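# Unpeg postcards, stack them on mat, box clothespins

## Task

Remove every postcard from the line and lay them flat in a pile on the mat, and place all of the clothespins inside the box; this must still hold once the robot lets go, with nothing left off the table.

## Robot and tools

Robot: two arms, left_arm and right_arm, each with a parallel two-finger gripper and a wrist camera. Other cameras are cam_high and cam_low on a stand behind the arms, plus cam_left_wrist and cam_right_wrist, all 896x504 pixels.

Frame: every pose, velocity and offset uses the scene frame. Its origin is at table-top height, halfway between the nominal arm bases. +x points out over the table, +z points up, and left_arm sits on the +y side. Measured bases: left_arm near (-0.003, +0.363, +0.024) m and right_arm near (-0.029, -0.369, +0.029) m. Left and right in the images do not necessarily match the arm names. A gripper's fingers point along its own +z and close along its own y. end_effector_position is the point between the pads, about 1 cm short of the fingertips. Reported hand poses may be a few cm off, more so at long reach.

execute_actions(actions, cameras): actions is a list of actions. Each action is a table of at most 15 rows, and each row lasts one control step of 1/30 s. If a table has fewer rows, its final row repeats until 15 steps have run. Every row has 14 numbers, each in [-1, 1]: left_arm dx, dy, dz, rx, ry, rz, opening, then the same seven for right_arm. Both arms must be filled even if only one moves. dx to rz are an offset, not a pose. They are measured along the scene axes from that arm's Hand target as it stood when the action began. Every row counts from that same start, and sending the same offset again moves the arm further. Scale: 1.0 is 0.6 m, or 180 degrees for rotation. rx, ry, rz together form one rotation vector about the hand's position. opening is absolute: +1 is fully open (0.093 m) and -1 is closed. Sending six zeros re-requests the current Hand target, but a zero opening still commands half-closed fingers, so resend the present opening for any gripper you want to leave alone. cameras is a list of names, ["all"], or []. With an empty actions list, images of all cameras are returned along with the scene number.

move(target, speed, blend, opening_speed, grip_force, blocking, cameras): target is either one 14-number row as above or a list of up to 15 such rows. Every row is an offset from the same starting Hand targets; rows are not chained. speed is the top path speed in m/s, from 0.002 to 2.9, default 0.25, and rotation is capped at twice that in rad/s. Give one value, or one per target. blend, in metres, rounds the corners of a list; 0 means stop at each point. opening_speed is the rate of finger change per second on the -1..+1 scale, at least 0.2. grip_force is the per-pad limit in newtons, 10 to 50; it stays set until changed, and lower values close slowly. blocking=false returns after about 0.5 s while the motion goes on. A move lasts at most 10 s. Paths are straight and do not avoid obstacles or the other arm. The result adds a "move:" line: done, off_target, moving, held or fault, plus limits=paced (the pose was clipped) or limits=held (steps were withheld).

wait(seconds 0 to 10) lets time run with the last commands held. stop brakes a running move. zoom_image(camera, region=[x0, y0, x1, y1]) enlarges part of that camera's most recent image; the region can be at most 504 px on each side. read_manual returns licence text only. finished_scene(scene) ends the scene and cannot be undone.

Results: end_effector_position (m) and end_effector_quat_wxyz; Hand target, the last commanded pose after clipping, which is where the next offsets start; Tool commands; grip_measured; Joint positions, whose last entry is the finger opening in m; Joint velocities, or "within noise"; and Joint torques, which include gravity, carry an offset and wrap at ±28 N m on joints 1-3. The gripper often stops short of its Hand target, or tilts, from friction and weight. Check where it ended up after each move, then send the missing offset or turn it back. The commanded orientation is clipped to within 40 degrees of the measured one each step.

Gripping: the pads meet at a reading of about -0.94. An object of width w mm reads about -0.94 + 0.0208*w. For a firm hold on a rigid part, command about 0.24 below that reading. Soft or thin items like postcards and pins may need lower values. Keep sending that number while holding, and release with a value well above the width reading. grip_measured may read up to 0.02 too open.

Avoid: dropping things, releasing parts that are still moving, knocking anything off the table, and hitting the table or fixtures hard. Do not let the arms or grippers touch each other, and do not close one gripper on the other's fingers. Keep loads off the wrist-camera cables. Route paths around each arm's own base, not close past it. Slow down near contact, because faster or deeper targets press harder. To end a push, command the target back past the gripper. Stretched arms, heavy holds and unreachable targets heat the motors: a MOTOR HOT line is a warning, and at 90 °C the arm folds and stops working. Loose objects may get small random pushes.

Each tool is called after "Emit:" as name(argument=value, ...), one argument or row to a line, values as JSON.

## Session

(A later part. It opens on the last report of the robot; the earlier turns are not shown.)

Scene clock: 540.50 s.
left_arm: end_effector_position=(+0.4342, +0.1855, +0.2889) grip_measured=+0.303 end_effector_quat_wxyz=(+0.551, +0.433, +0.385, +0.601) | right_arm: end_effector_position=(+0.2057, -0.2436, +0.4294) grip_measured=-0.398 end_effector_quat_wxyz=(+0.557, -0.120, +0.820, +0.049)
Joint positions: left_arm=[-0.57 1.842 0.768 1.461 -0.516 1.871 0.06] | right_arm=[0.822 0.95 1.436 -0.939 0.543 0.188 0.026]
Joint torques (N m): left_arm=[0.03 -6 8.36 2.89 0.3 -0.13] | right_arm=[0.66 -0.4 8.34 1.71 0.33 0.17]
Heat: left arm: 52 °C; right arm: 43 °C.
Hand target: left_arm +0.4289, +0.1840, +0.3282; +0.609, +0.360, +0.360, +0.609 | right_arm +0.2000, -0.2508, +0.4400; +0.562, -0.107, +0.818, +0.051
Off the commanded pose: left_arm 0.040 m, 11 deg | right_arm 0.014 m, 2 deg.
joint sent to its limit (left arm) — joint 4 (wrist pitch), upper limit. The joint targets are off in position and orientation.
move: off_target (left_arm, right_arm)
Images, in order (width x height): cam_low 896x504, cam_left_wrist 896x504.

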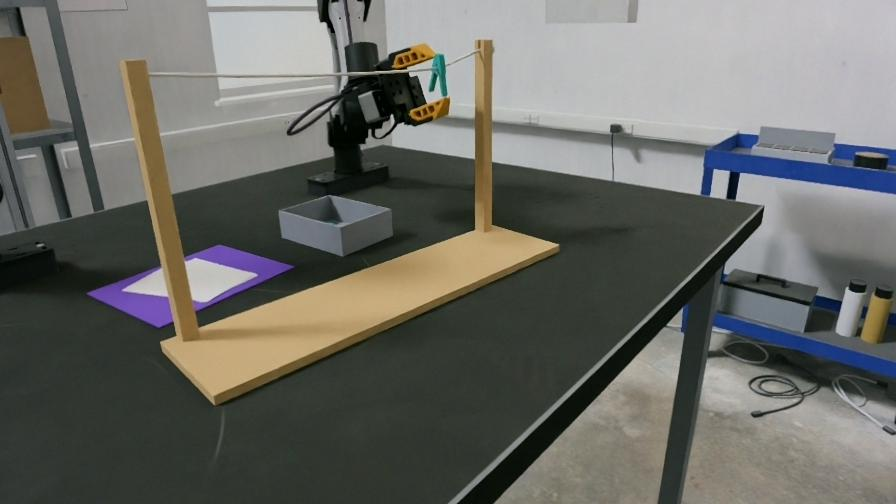

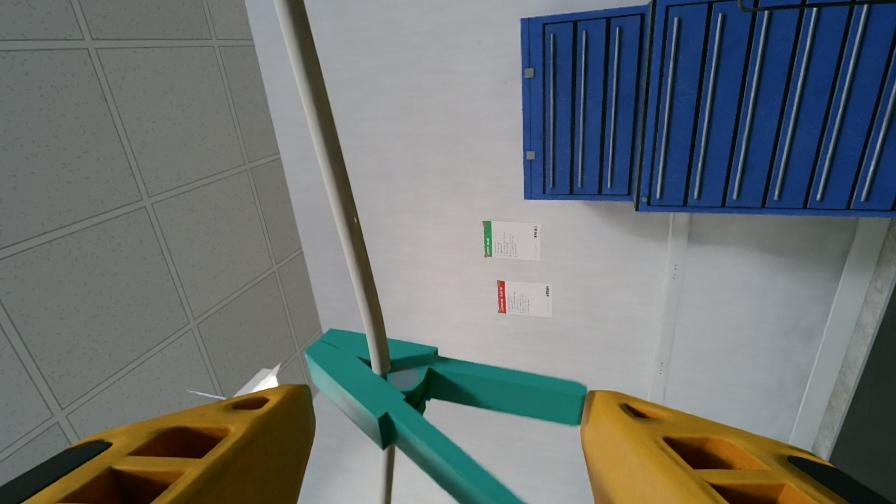

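Emit:
move(
  target=[
    [0,0,0,0,0,0,0.42,0,0,0,0,0,0,-0.4],
    [0.027,-0.004,0.012,0,0,0,0.42,0,0,0,0,0,0,-0.4],
    [0.027,-0.004,0.012,0,0,0,0.1,0,0,0,0,0,0,-0.4],
  ],
  speed=0.08,
  opening_speed=0.6,
  cameras=["cam_left_wrist","cam_low"],
)

Emit:
zoom_image(
  camera="cam_low",
  region=[340, 0, 500, 130],
)

Scene clock: 544.30 s.
left_arm: end_effector_position=(+0.4480, +0.1788, +0.2993) grip_measured=+0.179 end_effector_quat_wxyz=(+0.562, +0.421, +0.378, +0.604) | right_arm: end_effector_position=(+0.2057, -0.2436, +0.4294) grip_measured=-0.398 end_effector_quat_wxyz=(+0.557, -0.120, +0.820, +0.049)
Joint positions: left_arm=[-0.56 1.886 0.848 1.461 -0.498 1.871 0.054] | right_arm=[0.822 0.95 1.436 -0.939 0.543 0.188 0.026]
Joint torques (N m): left_arm=[0.2 -6.09 8.55 2.75 0.32 -0.12] | right_arm=[0.61 -0.4 8.34 1.69 0.34 0.17]
Heat: left arm: 53 °C; right arm: 43 °C.
Hand target: left_arm +0.4451, +0.1816, +0.3354; +0.609, +0.360, +0.360, +0.609 | right_arm +0.2000, -0.2508, +0.4400; +0.562, -0.107, +0.818, +0.051
Off the commanded pose: left_arm 0.036 m, 9 deg | right_arm 0.014 m, 2 deg.
move: off_target (left_arm, right_arm); target 3's new opening was sent with left_arm's hand 0.036 m and 9 deg from that target
Images, in order (width x height): cam_low 896x504, cam_left_wrist 896x504.

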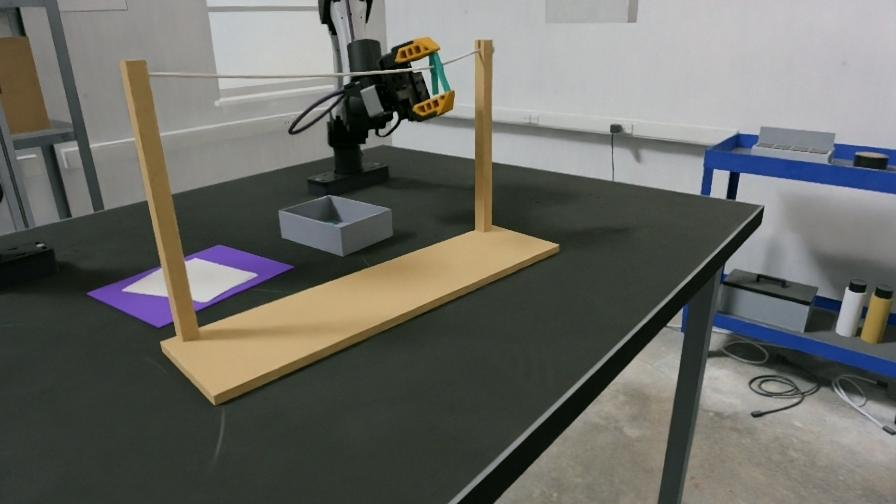

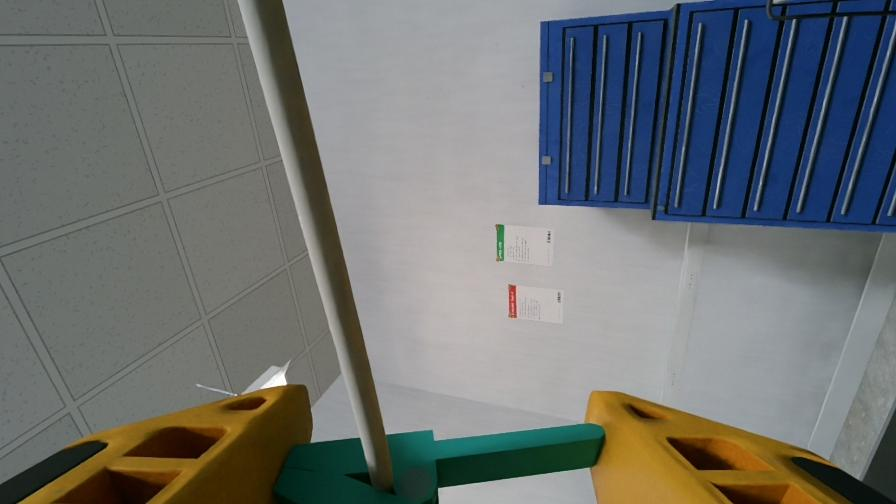

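Scaled by 3.150 from the camera's 896x504 image, which has a finer 1280x720 frame.

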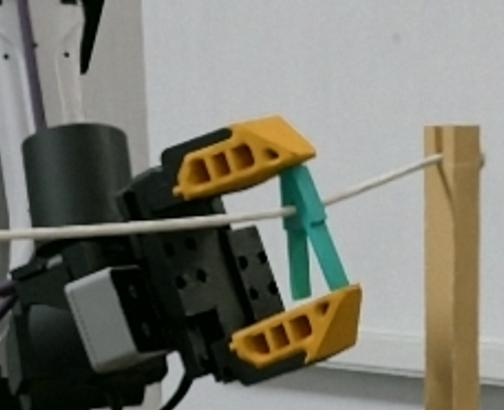

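Emit:
move(
  target=[0,0,0,0,0,0,0.97,0,0,0,0,0,0,-0.4],
  speed=0.08,
)

Emit:
wait(
  seconds=2,
  cameras=["cam_left_wrist","cam_low"],
)

Emit:
zoom_image(
  camera="cam_low",
  region=[340, 0, 500, 130],
)

Emit:
wait(
  seconds=0.4,
  cameras=["cam_left_wrist"],
)

Scene clock: 545.43 s.
left_arm: end_effector_position=(+0.4480, +0.1788, +0.2993) grip_measured=+0.968 end_effector_quat_wxyz=(+0.562, +0.421, +0.378, +0.604) | right_arm: end_effector_position=(+0.2057, -0.2436, +0.4294) grip_measured=-0.398 end_effector_quat_wxyz=(+0.557, -0.120, +0.820, +0.049)
Joint positions: left_arm=[-0.56 1.886 0.848 1.461 -0.498 1.871 0.092] | right_arm=[0.822 0.95 1.436 -0.939 0.543 0.188 0.026]
Joint torques (N m): left_arm=[0.18 -6.13 8.59 2.76 0.31 -0.13] | right_arm=[0.64 -0.42 8.31 1.71 0.35 0.17]
Heat: left arm: 54 °C; right arm: 43 °C.
Hand target: left_arm +0.4451, +0.1816, +0.3354; +0.609, +0.360, +0.360, +0.609 | right_arm +0.2000, -0.2508, +0.4400; +0.562, -0.107, +0.818, +0.051
Off the commanded pose: left_arm 0.036 m, 9 deg | right_arm 0.014 m, 2 deg.
move: off_target (left_arm, right_arm)

Scene clock: 547.43 s.
left_arm: end_effector_position=(+0.4480, +0.1788, +0.2993) grip_measured=+0.968 end_effector_quat_wxyz=(+0.562, +0.421, +0.378, +0.604) | right_arm: end_effector_position=(+0.2057, -0.2436, +0.4294) grip_measured=-0.398 end_effector_quat_wxyz=(+0.557, -0.120, +0.820, +0.049)
Joint positions: left_arm=[-0.56 1.886 0.848 1.461 -0.498 1.871 0.092] | right_arm=[0.822 0.95 1.436 -0.939 0.543 0.188 0.026]
Joint torques (N m): left_arm=[0.21 -6.11 8.55 2.76 0.32 -0.12] | right_arm=[0.65 -0.47 8.36 1.7 0.33 0.18]
Heat: left arm: 54 °C; right arm: 43 °C.
Hand target: left_arm +0.4451, +0.1816, +0.3354; +0.609, +0.360, +0.360, +0.609 | right_arm +0.2000, -0.2508, +0.4400; +0.562, -0.107, +0.818, +0.051
Tool commands: left_gripper/opening=+0.97 right_gripper/opening=-0.4
Off the commanded pose: left_arm 0.036 m, 9 deg | right_arm 0.014 m, 2 deg.
wait: 2.00 s; at rest by 0.17 s
Images, in order (width x height): cam_low 896x504, cam_left_wrist 896x504.

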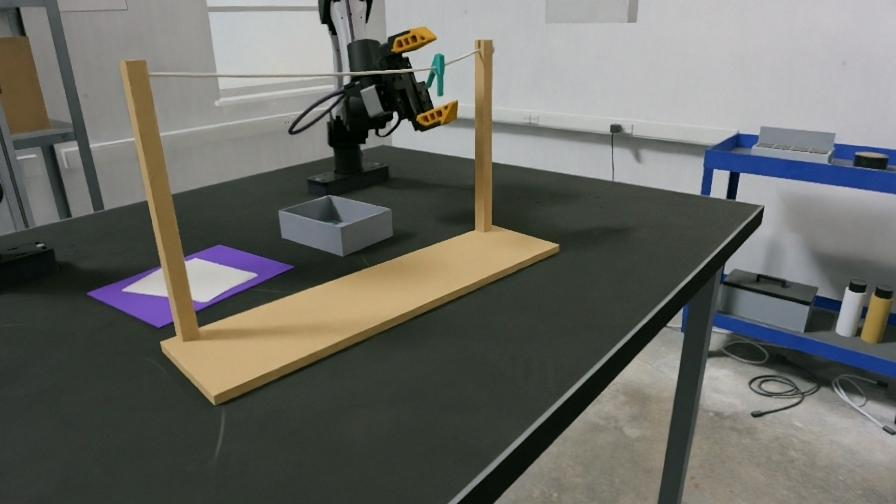

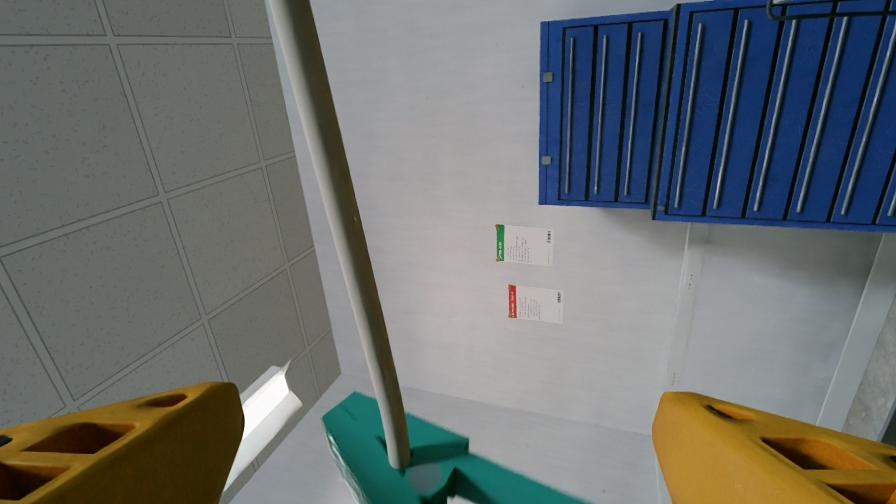

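Scaled by 3.150 from the camera's 896x504 image, which has a finer 1280x720 frame.

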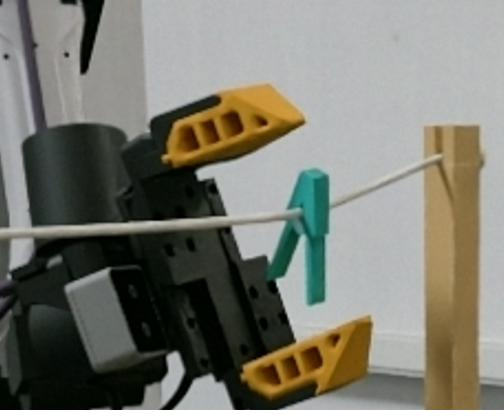

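Scene clock: 547.83 s.
left_arm: end_effector_position=(+0.4480, +0.1788, +0.2993) grip_measured=+0.968 end_effector_quat_wxyz=(+0.562, +0.421, +0.378, +0.604) | right_arm: end_effector_position=(+0.2057, -0.2436, +0.4294) grip_measured=-0.398 end_effector_quat_wxyz=(+0.557, -0.120, +0.820, +0.049)
Joint positions: left_arm=[-0.56 1.886 0.848 1.461 -0.498 1.871 0.092] | right_arm=[0.822 0.95 1.436 -0.939 0.543 0.188 0.026]
Joint torques (N m): left_arm=[0.2 -6.08 8.55 2.76 0.32 -0.11] | right_arm=[0.68 -0.43 8.31 1.72 0.36 0.17]
Heat: left arm: 54 °C; right arm: 43 °C.
Hand target: left_arm +0.4451, +0.1816, +0.3354; +0.609, +0.360, +0.360, +0.609 | right_arm +0.2000, -0.2508, +0.4400; +0.562, -0.107, +0.818, +0.051
Tool commands: left_gripper/opening=+0.97 right_gripper/opening=-0.4
Off the commanded pose: left_arm 0.036 m, 9 deg | right_arm 0.014 m, 2 deg.
wait: 0.40 s; at rest by 0.17 s
Images, in order (width x height): cam_left_wrist 896x504.

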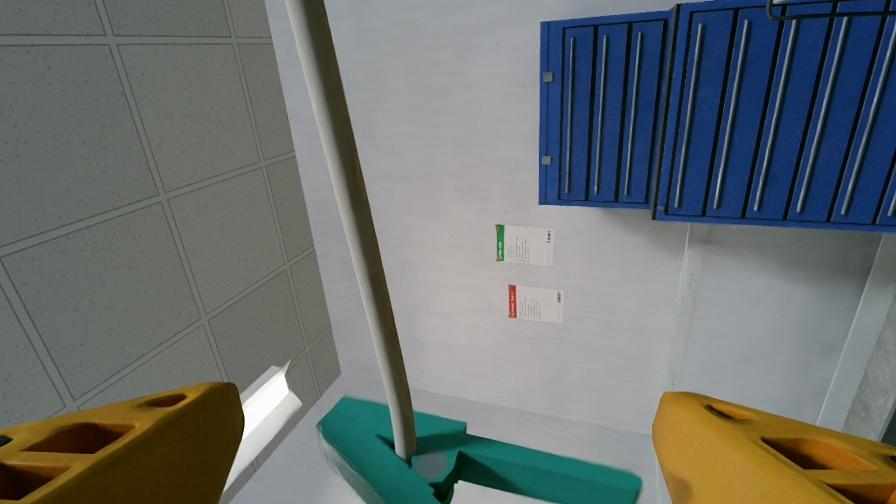

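Emit:
wait(
  seconds=2.5,
  cameras=["cam_left_wrist"],
)

Emit:
move(
  target=[0,0,0,0,0,0,0.1,0,0,0,0,0,0,-0.4],
  speed=0.08,
  opening_speed=0.8,
  cameras=["cam_left_wrist","cam_low"],
)

Emit:
zoom_image(
  camera="cam_low",
  region=[340, 0, 500, 130],
)

Scene clock: 550.47 s.
left_arm: end_effector_position=(+0.4480, +0.1788, +0.2993) grip_measured=+0.968 end_effector_quat_wxyz=(+0.562, +0.421, +0.378, +0.604) | right_arm: end_effector_position=(+0.2057, -0.2436, +0.4294) grip_measured=-0.398 end_effector_quat_wxyz=(+0.557, -0.120, +0.820, +0.049)
Joint positions: left_arm=[-0.56 1.886 0.848 1.461 -0.498 1.871 0.092] | right_arm=[0.822 0.95 1.436 -0.939 0.543 0.188 0.026]
Joint torques (N m): left_arm=[0.2 -6.12 8.58 2.75 0.32 -0.13] | right_arm=[0.64 -0.4 8.34 1.69 0.35 0.17]
Heat: left arm: 55 °C; right arm: 43 °C.
Hand target: left_arm +0.4451, +0.1816, +0.3354; +0.609, +0.360, +0.360, +0.609 | right_arm +0.2000, -0.2508, +0.4400; +0.562, -0.107, +0.818, +0.051
Tool commands: left_gripper/opening=+0.97 right_gripper/opening=-0.4
Off the commanded pose: left_arm 0.036 m, 9 deg | right_arm 0.014 m, 2 deg.
wait: 2.50 s; at rest by 0.03 s
Images, in order (width x height): cam_left_wrist 896x504.

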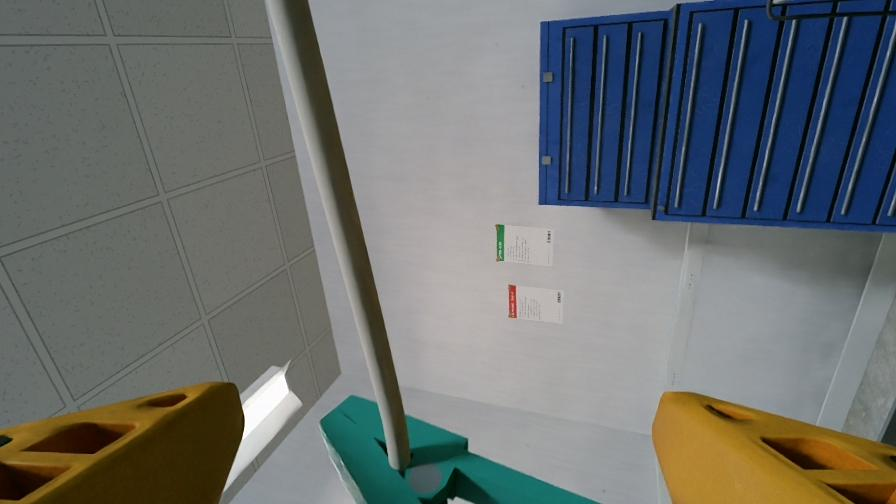

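Scene clock: 552.37 s.
left_arm: end_effector_position=(+0.4480, +0.1788, +0.2993) grip_measured=+0.172 end_effector_quat_wxyz=(+0.562, +0.421, +0.378, +0.604) | right_arm: end_effector_position=(+0.2057, -0.2436, +0.4294) grip_measured=-0.398 end_effector_quat_wxyz=(+0.557, -0.120, +0.820, +0.049)
Joint positions: left_arm=[-0.56 1.886 0.848 1.461 -0.498 1.871 0.053] | right_arm=[0.822 0.95 1.436 -0.939 0.543 0.188 0.026]
Joint torques (N m): left_arm=[0.23 -6.06 8.57 2.76 0.32 -0.13] | right_arm=[0.68 -0.47 8.28 1.7 0.34 0.18]
Heat: left arm: 55 °C; right arm: 43 °C.
Hand target: left_arm +0.4451, +0.1816, +0.3354; +0.609, +0.360, +0.360, +0.609 | right_arm +0.2000, -0.2508, +0.4400; +0.562, -0.107, +0.818, +0.051
Off the commanded pose: left_arm 0.036 m, 9 deg | right_arm 0.014 m, 2 deg.
move: off_target (left_arm, right_arm)
Images, in order (width x height): cam_low 896x504, cam_left_wrist 896x504.

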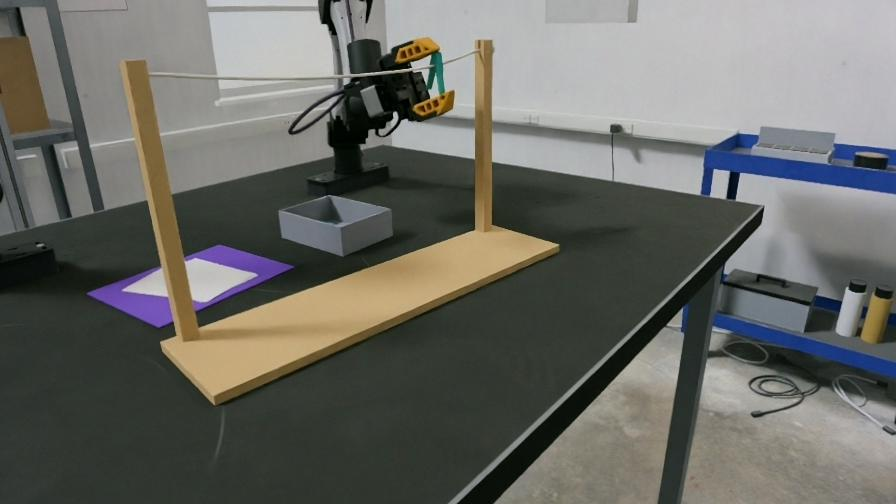

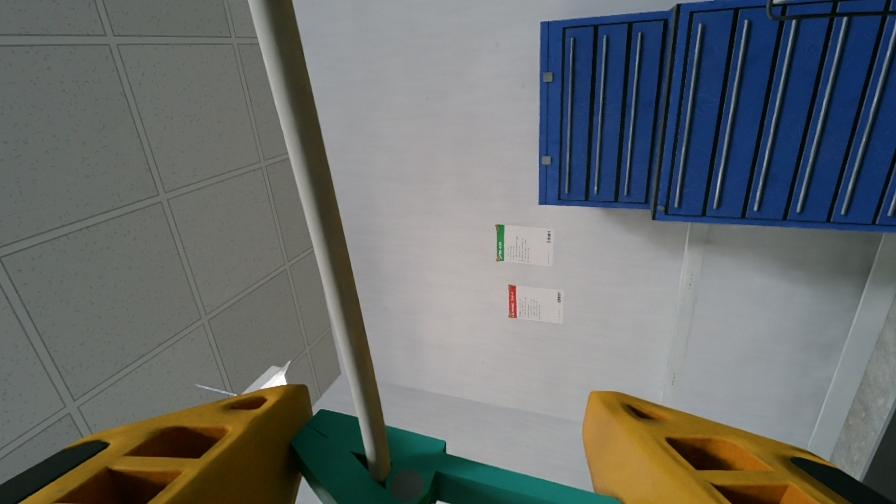

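Scaled by 3.150 from the camera's 896x504 image, which has a finer 1280x720 frame.

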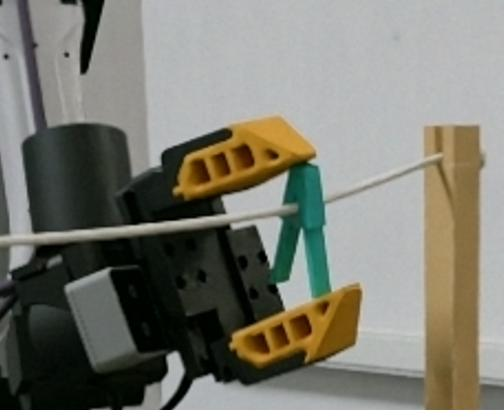

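Emit:
move(
  target=[0,0,0,0,0,0,-0.2,0,0,0,0,0,0,-0.4],
  speed=0.08,
  opening_speed=0.4,
  cameras=["cam_left_wrist","cam_low"],
)

Emit:
zoom_image(
  camera="cam_low",
  region=[340, 0, 500, 130],
)

Scene clock: 553.73 s.
left_arm: end_effector_position=(+0.4480, +0.1788, +0.2993) grip_measured=+0.164 end_effector_quat_wxyz=(+0.562, +0.421, +0.378, +0.604) | right_arm: end_effector_position=(+0.2057, -0.2436, +0.4294) grip_measured=-0.398 end_effector_quat_wxyz=(+0.557, -0.120, +0.820, +0.049)
Joint positions: left_arm=[-0.56 1.886 0.848 1.461 -0.498 1.871 0.053] | right_arm=[0.822 0.95 1.436 -0.939 0.543 0.188 0.026]
Joint torques (N m): left_arm=[0.21 -6.05 8.57 2.77 0.32 -0.13] | right_arm=[0.66 -0.46 8.29 1.71 0.36 0.18]
Heat: left arm: 55 °C; right arm: 43 °C.
Hand target: left_arm +0.4451, +0.1816, +0.3354; +0.609, +0.360, +0.360, +0.609 | right_arm +0.2000, -0.2508, +0.4400; +0.562, -0.107, +0.818, +0.051
Off the commanded pose: left_arm 0.036 m, 9 deg | right_arm 0.014 m, 2 deg.
move: off_target (left_arm, right_arm)
Images, in order (width x height): cam_low 896x504, cam_left_wrist 896x504.

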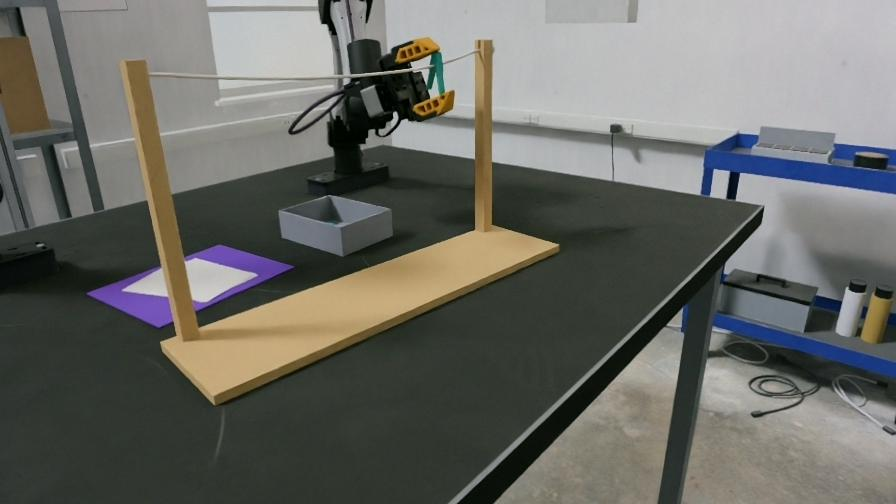

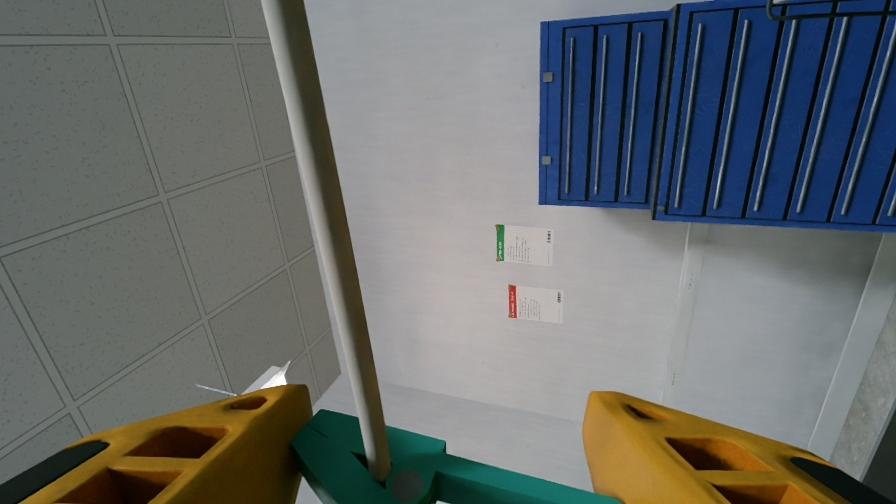

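Scaled by 3.150 from the camera's 896x504 image, which has a finer 1280x720 frame.

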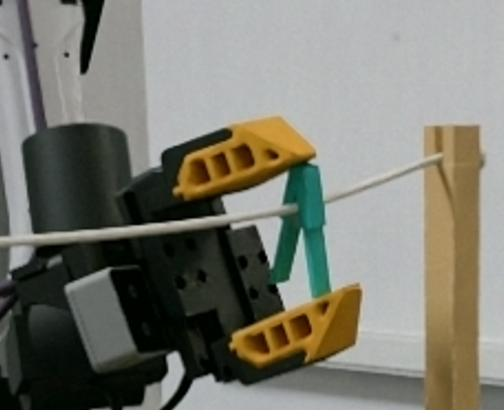

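Emit:
move(
  target=[
    [0,0,0,0,0,0,0.97,0,0,0,0,0,0,-0.4],
    [0,0,0.025,0,0,0,0.97,0,0,0,0,0,0,-0.4],
  ],
  speed=0.08,
)

Emit:
wait(
  seconds=4,
  cameras=["cam_left_wrist","cam_low"],
)

Emit:
zoom_image(
  camera="cam_low",
  region=[340, 0, 500, 130],
)

Scene clock: 556.50 s.
left_arm: end_effector_position=(+0.4498, +0.1777, +0.3087) grip_measured=+0.968 end_effector_quat_wxyz=(+0.569, +0.411, +0.376, +0.605) | right_arm: end_effector_position=(+0.2057, -0.2436, +0.4294) grip_measured=-0.398 end_effector_quat_wxyz=(+0.557, -0.120, +0.820, +0.049)
Joint positions: left_arm=[-0.56 1.886 0.872 1.461 -0.498 1.871 0.092] | right_arm=[0.822 0.95 1.436 -0.939 0.543 0.188 0.026]
Joint torques (N m): left_arm=[0.2 -9.18 8.64 2.2 0.33 -0.11] | right_arm=[0.65 -0.44 8.31 1.71 0.34 0.17]
Heat: left arm: 56 °C; right arm: 43 °C.
Hand target: left_arm +0.4451, +0.1816, +0.3504; +0.609, +0.360, +0.360, +0.609 | right_arm +0.2000, -0.2508, +0.4400; +0.562, -0.107, +0.818, +0.051
Off the commanded pose: left_arm 0.042 m, 8 deg | right_arm 0.014 m, 2 deg.
move: off_target (left_arm, right_arm)

Scene clock: 560.50 s.
left_arm: end_effector_position=(+0.4498, +0.1777, +0.3087) grip_measured=+0.968 end_effector_quat_wxyz=(+0.569, +0.411, +0.376, +0.605) | right_arm: end_effector_position=(+0.2057, -0.2436, +0.4294) grip_measured=-0.398 end_effector_quat_wxyz=(+0.557, -0.120, +0.820, +0.049)
Joint positions: left_arm=[-0.56 1.886 0.872 1.461 -0.498 1.871 0.092] | right_arm=[0.822 0.95 1.436 -0.939 0.543 0.188 0.026]
Joint torques (N m): left_arm=[0.18 -9.2 8.66 2.21 0.32 -0.11] | right_arm=[0.68 -0.39 8.28 1.71 0.34 0.16]
Heat: left arm: 55 °C; right arm: 43 °C.
Hand target: left_arm +0.4451, +0.1816, +0.3504; +0.609, +0.360, +0.360, +0.609 | right_arm +0.2000, -0.2508, +0.4400; +0.562, -0.107, +0.818, +0.051
Tool commands: left_gripper/opening=+0.97 right_gripper/opening=-0.4
Off the commanded pose: left_arm 0.042 m, 8 deg | right_arm 0.014 m, 2 deg.
wait: 4.00 s; at rest by 0.17 s
Images, in order (width x height): cam_low 896x504, cam_left_wrist 896x504.

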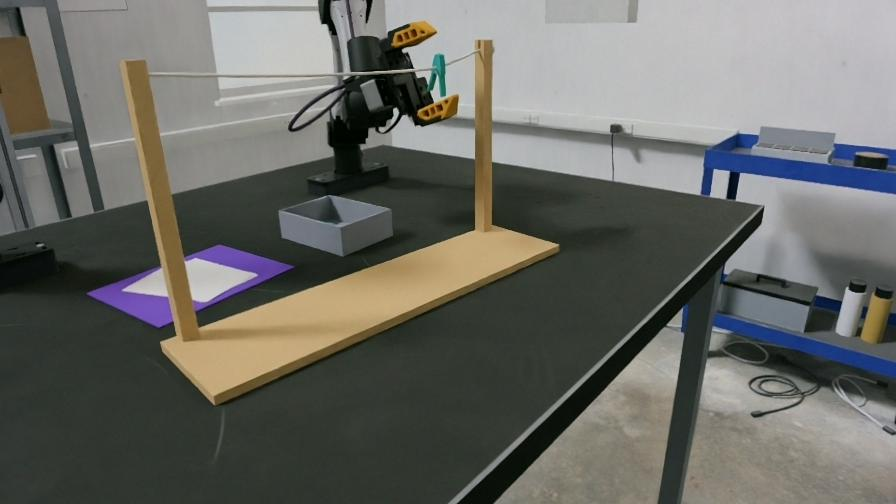

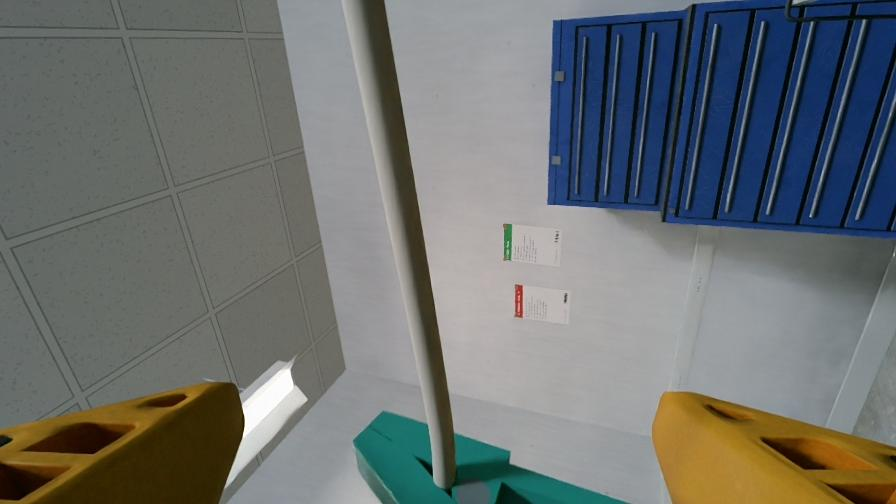

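Scaled by 3.150 from the camera's 896x504 image, which has a finer 1280x720 frame.

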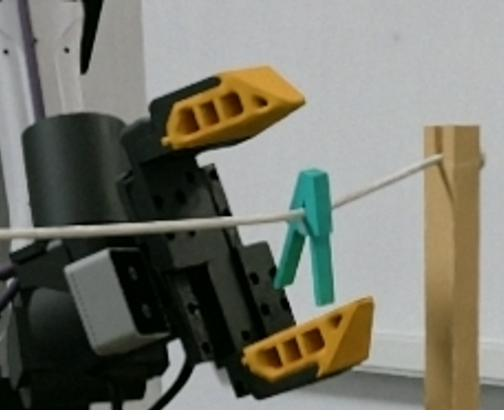

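Emit:
move(
  target=[0,0,0,0,0,0,0.3,0,0,0,0,0,0,-0.4],
  opening_speed=0.4,
  cameras=["cam_low","cam_left_wrist"],
)

Emit:
zoom_image(
  camera="cam_low",
  region=[340, 0, 500, 130],
)

Scene clock: 563.37 s.
left_arm: end_effector_position=(+0.4498, +0.1777, +0.3087) grip_measured=+0.308 end_effector_quat_wxyz=(+0.569, +0.411, +0.376, +0.605) | right_arm: end_effector_position=(+0.2057, -0.2436, +0.4294) grip_measured=-0.398 end_effector_quat_wxyz=(+0.557, -0.120, +0.820, +0.049)
Joint positions: left_arm=[-0.56 1.886 0.872 1.461 -0.498 1.871 0.06] | right_arm=[0.822 0.95 1.436 -0.939 0.543 0.188 0.026]
Joint torques (N m): left_arm=[0.17 -9.14 8.58 2.21 0.32 -0.1] | right_arm=[0.66 -0.44 8.29 1.7 0.35 0.17]
Heat: left arm: 55 °C; right arm: 43 °C.
Hand target: left_arm +0.4451, +0.1816, +0.3504; +0.609, +0.360, +0.360, +0.609 | right_arm +0.2000, -0.2508, +0.4400; +0.562, -0.107, +0.818, +0.051
Off the commanded pose: left_arm 0.042 m, 8 deg | right_arm 0.014 m, 2 deg.
move: off_target (left_arm, right_arm)
Images, in order (width x height): cam_low 896x504, cam_left_wrist 896x504.

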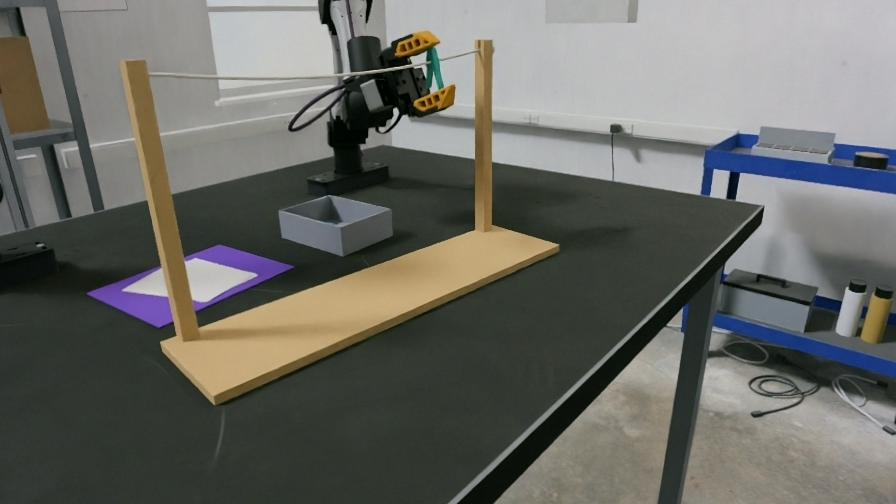

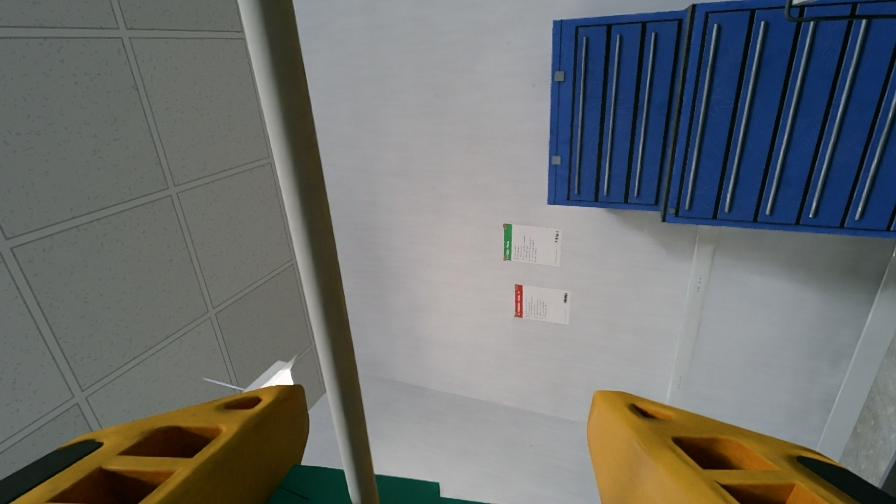

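Scaled by 3.150 from the camera's 896x504 image, which has a finer 1280x720 frame.

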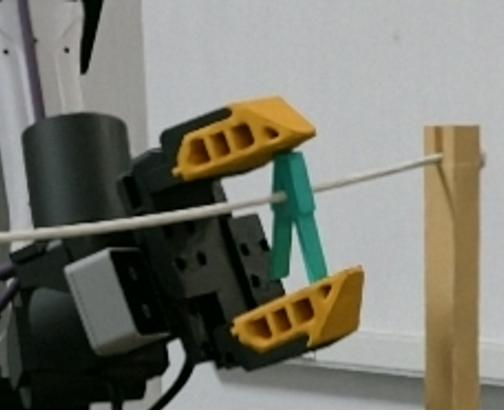

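Emit:
move(
  target=[0,0,0,0,0,0,0.12,0,0,0,0,0,0,-0.4],
  opening_speed=0.4,
  cameras=["cam_low","cam_left_wrist"],
)

Emit:
zoom_image(
  camera="cam_low",
  region=[340, 0, 500, 130],
)

Scene clock: 564.63 s.
left_arm: end_effector_position=(+0.4498, +0.1777, +0.3087) grip_measured=+0.199 end_effector_quat_wxyz=(+0.569, +0.411, +0.376, +0.605) | right_arm: end_effector_position=(+0.2057, -0.2436, +0.4294) grip_measured=-0.398 end_effector_quat_wxyz=(+0.557, -0.120, +0.820, +0.049)
Joint positions: left_arm=[-0.56 1.886 0.872 1.461 -0.498 1.871 0.055] | right_arm=[0.822 0.95 1.436 -0.939 0.543 0.188 0.026]
Joint torques (N m): left_arm=[0.18 -9.17 8.61 2.2 0.32 -0.1] | right_arm=[0.64 -0.43 8.31 1.71 0.35 0.17]
Heat: left arm: 55 °C; right arm: 43 °C.
Hand target: left_arm +0.4451, +0.1816, +0.3504; +0.609, +0.360, +0.360, +0.609 | right_arm +0.2000, -0.2508, +0.4400; +0.562, -0.107, +0.818, +0.051
Off the commanded pose: left_arm 0.042 m, 8 deg | right_arm 0.014 m, 2 deg.
move: off_target (left_arm, right_arm)
Images, in order (width x height): cam_low 896x504, cam_left_wrist 896x504.

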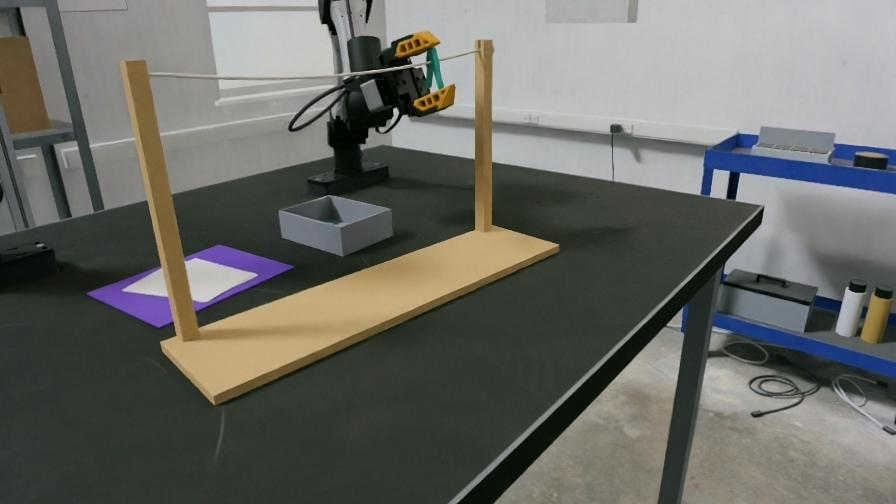

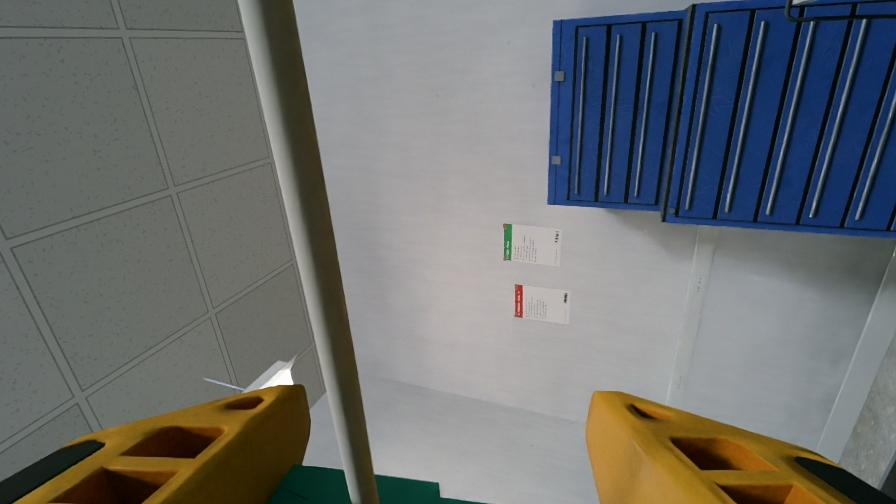

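Scaled by 3.150 from the camera's 896x504 image, which has a finer 1280x720 frame.

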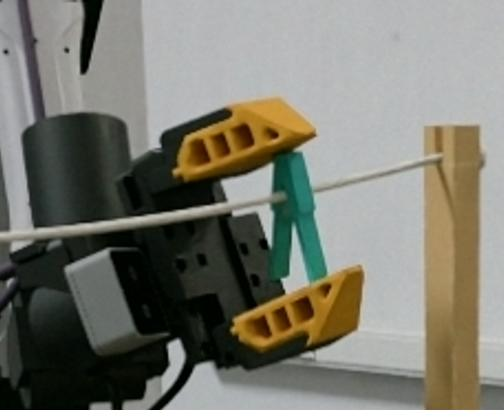

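Emit:
move(
  target=[
    [0,0,0,0,0,0,0.97,0,0,0,0,0,0,-0.4],
    [-0.1,0,0,0,0,0,0.97,0,0,0,0,0,0,-0.4],
  ],
  cameras=["cam_low","cam_high","cam_left_wrist"],
)

Emit:
zoom_image(
  camera="cam_low",
  region=[340, 0, 500, 130],
)

Scene clock: 567.93 s.
left_arm: end_effector_position=(+0.4022, +0.1674, +0.3151) grip_measured=+0.968 end_effector_quat_wxyz=(+0.571, +0.425, +0.370, +0.597) | right_arm: end_effector_position=(+0.2057, -0.2436, +0.4294) grip_measured=-0.398 end_effector_quat_wxyz=(+0.557, -0.120, +0.820, +0.049)
Joint positions: left_arm=[-0.656 1.742 0.726 1.461 -0.556 1.909 0.092] | right_arm=[0.822 0.95 1.436 -0.939 0.543 0.188 0.026]
Joint torques (N m): left_arm=[-0.58 -8.69 4.38 2.83 0.01 0.12] | right_arm=[0.65 -0.43 8.31 1.69 0.35 0.16]
Heat: left arm: 55 °C; right arm: 43 °C.
Hand target: left_arm +0.3851, +0.1816, +0.3504; +0.609, +0.360, +0.360, +0.609 | right_arm +0.2000, -0.2508, +0.4400; +0.562, -0.107, +0.818, +0.051
Off the commanded pose: left_arm 0.042 m, 9 deg | right_arm 0.014 m, 2 deg.
joint sent to its limit (left arm) — joint 4 (wrist pitch), upper limit. The joint targets are off in position, not in orientation.
move: off_target (left_arm, right_arm)
Images, in order (width x height): cam_high 896x504, cam_low 896x504, cam_left_wrist 896x504.

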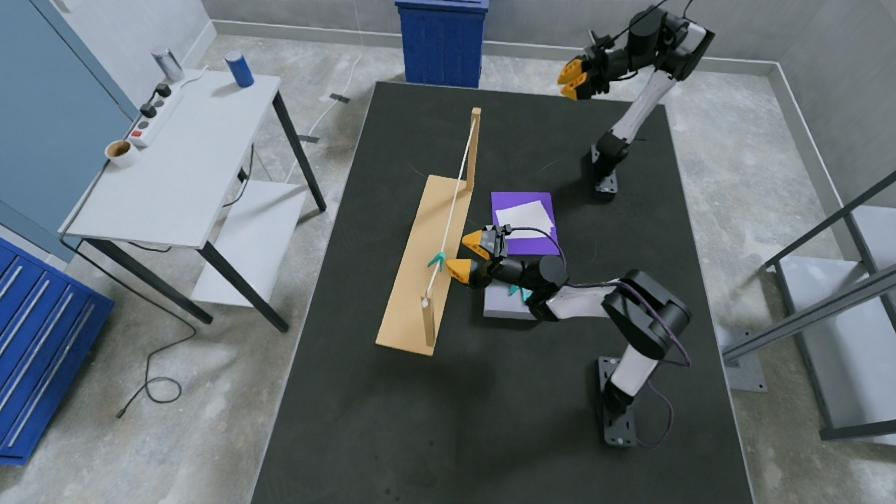

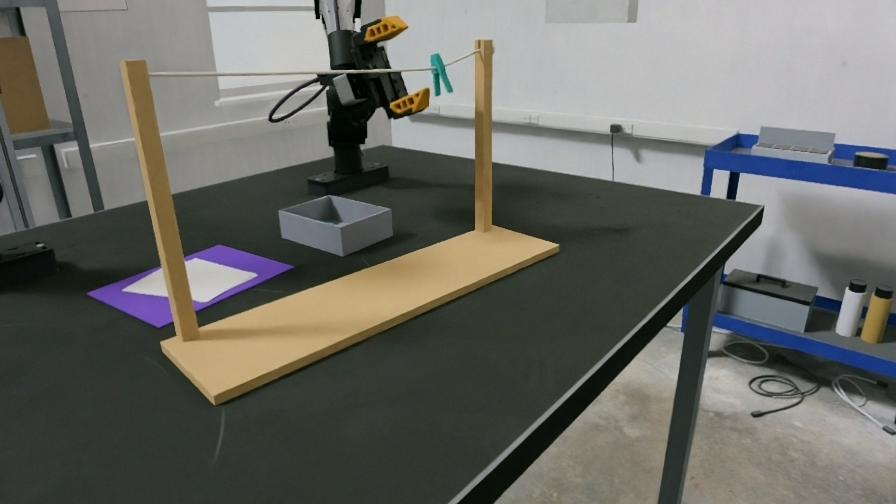

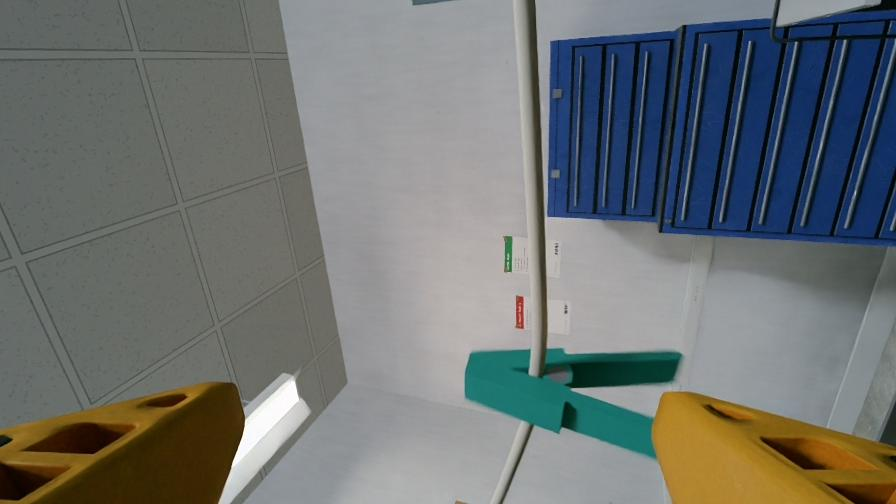

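Scaled by 3.150 from the camera's 896x504 image, which has a finer 1280x720 frame.

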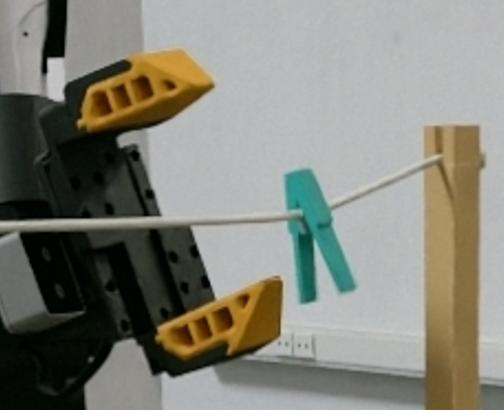

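Emit:
move(
  target=[
    [-0.17,0,0,0,0,0,0.97,0,0,0,0,0,0,-0.4],
    [-0.19,0.5,0.05,0,0,0.33,0.6,0,0,0,0,0,0,-0.4],
  ],
  blend=0.05,
  cameras=["cam_high","cam_low"],
)

Emit:
zoom_image(
  camera="cam_low",
  region=[340, 0, 500, 130],
)

Emit:
zoom_image(
  camera="cam_high",
  region=[390, 200, 490, 330],
)

Scene clock: 572.80 s.
left_arm: end_effector_position=(+0.2698, +0.4835, +0.3618) grip_measured=+0.603 end_effector_quat_wxyz=(+0.257, +0.171, +0.518, +0.798) | right_arm: end_effector_position=(+0.2057, -0.2436, +0.4294) grip_measured=-0.398 end_effector_quat_wxyz=(+0.557, -0.120, +0.820, +0.049)
Joint positions: left_arm=[-0.03 1.125 0.352 1.435 -0.851 2.107 0.074] | right_arm=[0.822 0.95 1.436 -0.939 0.543 0.188 0.026]
Joint torques (N m): left_arm=[0.12 -1.31 9.31 1.39 0.38 0.13] | right_arm=[0.62 -0.44 8.31 1.7 0.36 0.17]
Heat: left arm: 54 °C; right arm: 43 °C.
Hand target: left_arm +0.2711, +0.4816, +0.3804; +0.227, +0.134, +0.491, +0.830 | right_arm +0.2000, -0.2508, +0.4400; +0.562, -0.107, +0.818, +0.051
Off the commanded pose: left_arm 0.019 m, 7 deg | right_arm 0.014 m, 2 deg.
joint sent to its limit (left arm) — joint 6 (wrist roll), upper limit. The joint targets are off in position and orientation.
move: off_target (left_arm, right_arm); target 2's new opening was sent with left_arm's hand 0.019 m and 7 deg from that target
Images, in order (width x height): cam_high 896x504, cam_low 896x504.

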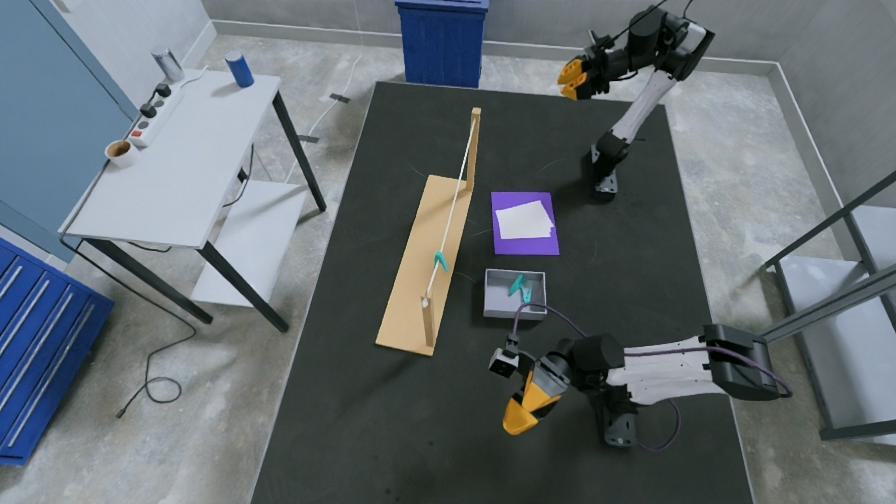

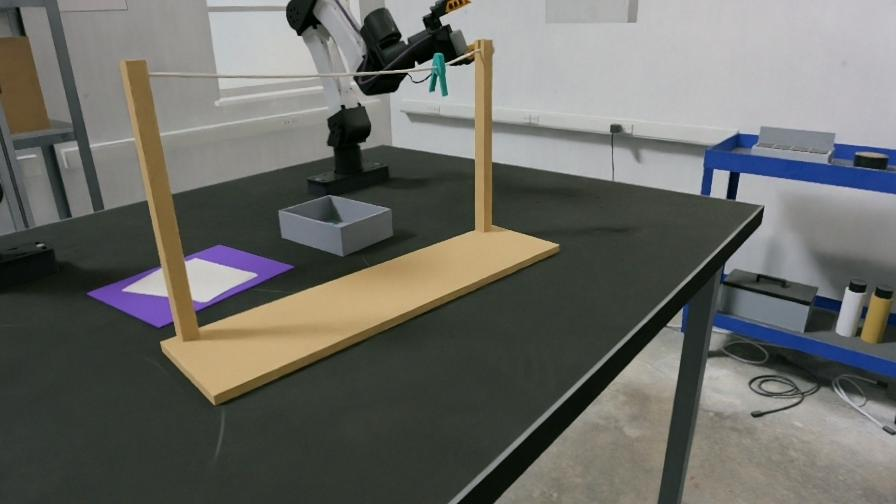

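Scaled by 3.150 from the camera's 896x504 image, which has a finer 1280x720 frame.

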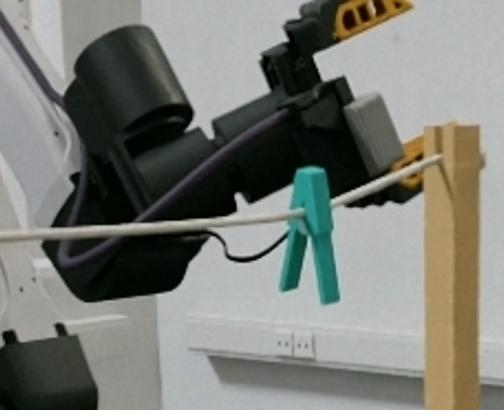

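Scaled by 3.877 from the camera's 896x504 image, which has a finer 1280x720 frame.

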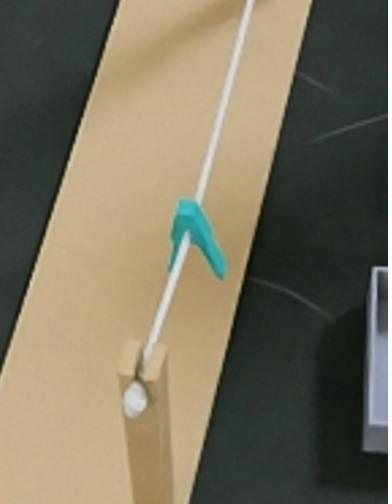

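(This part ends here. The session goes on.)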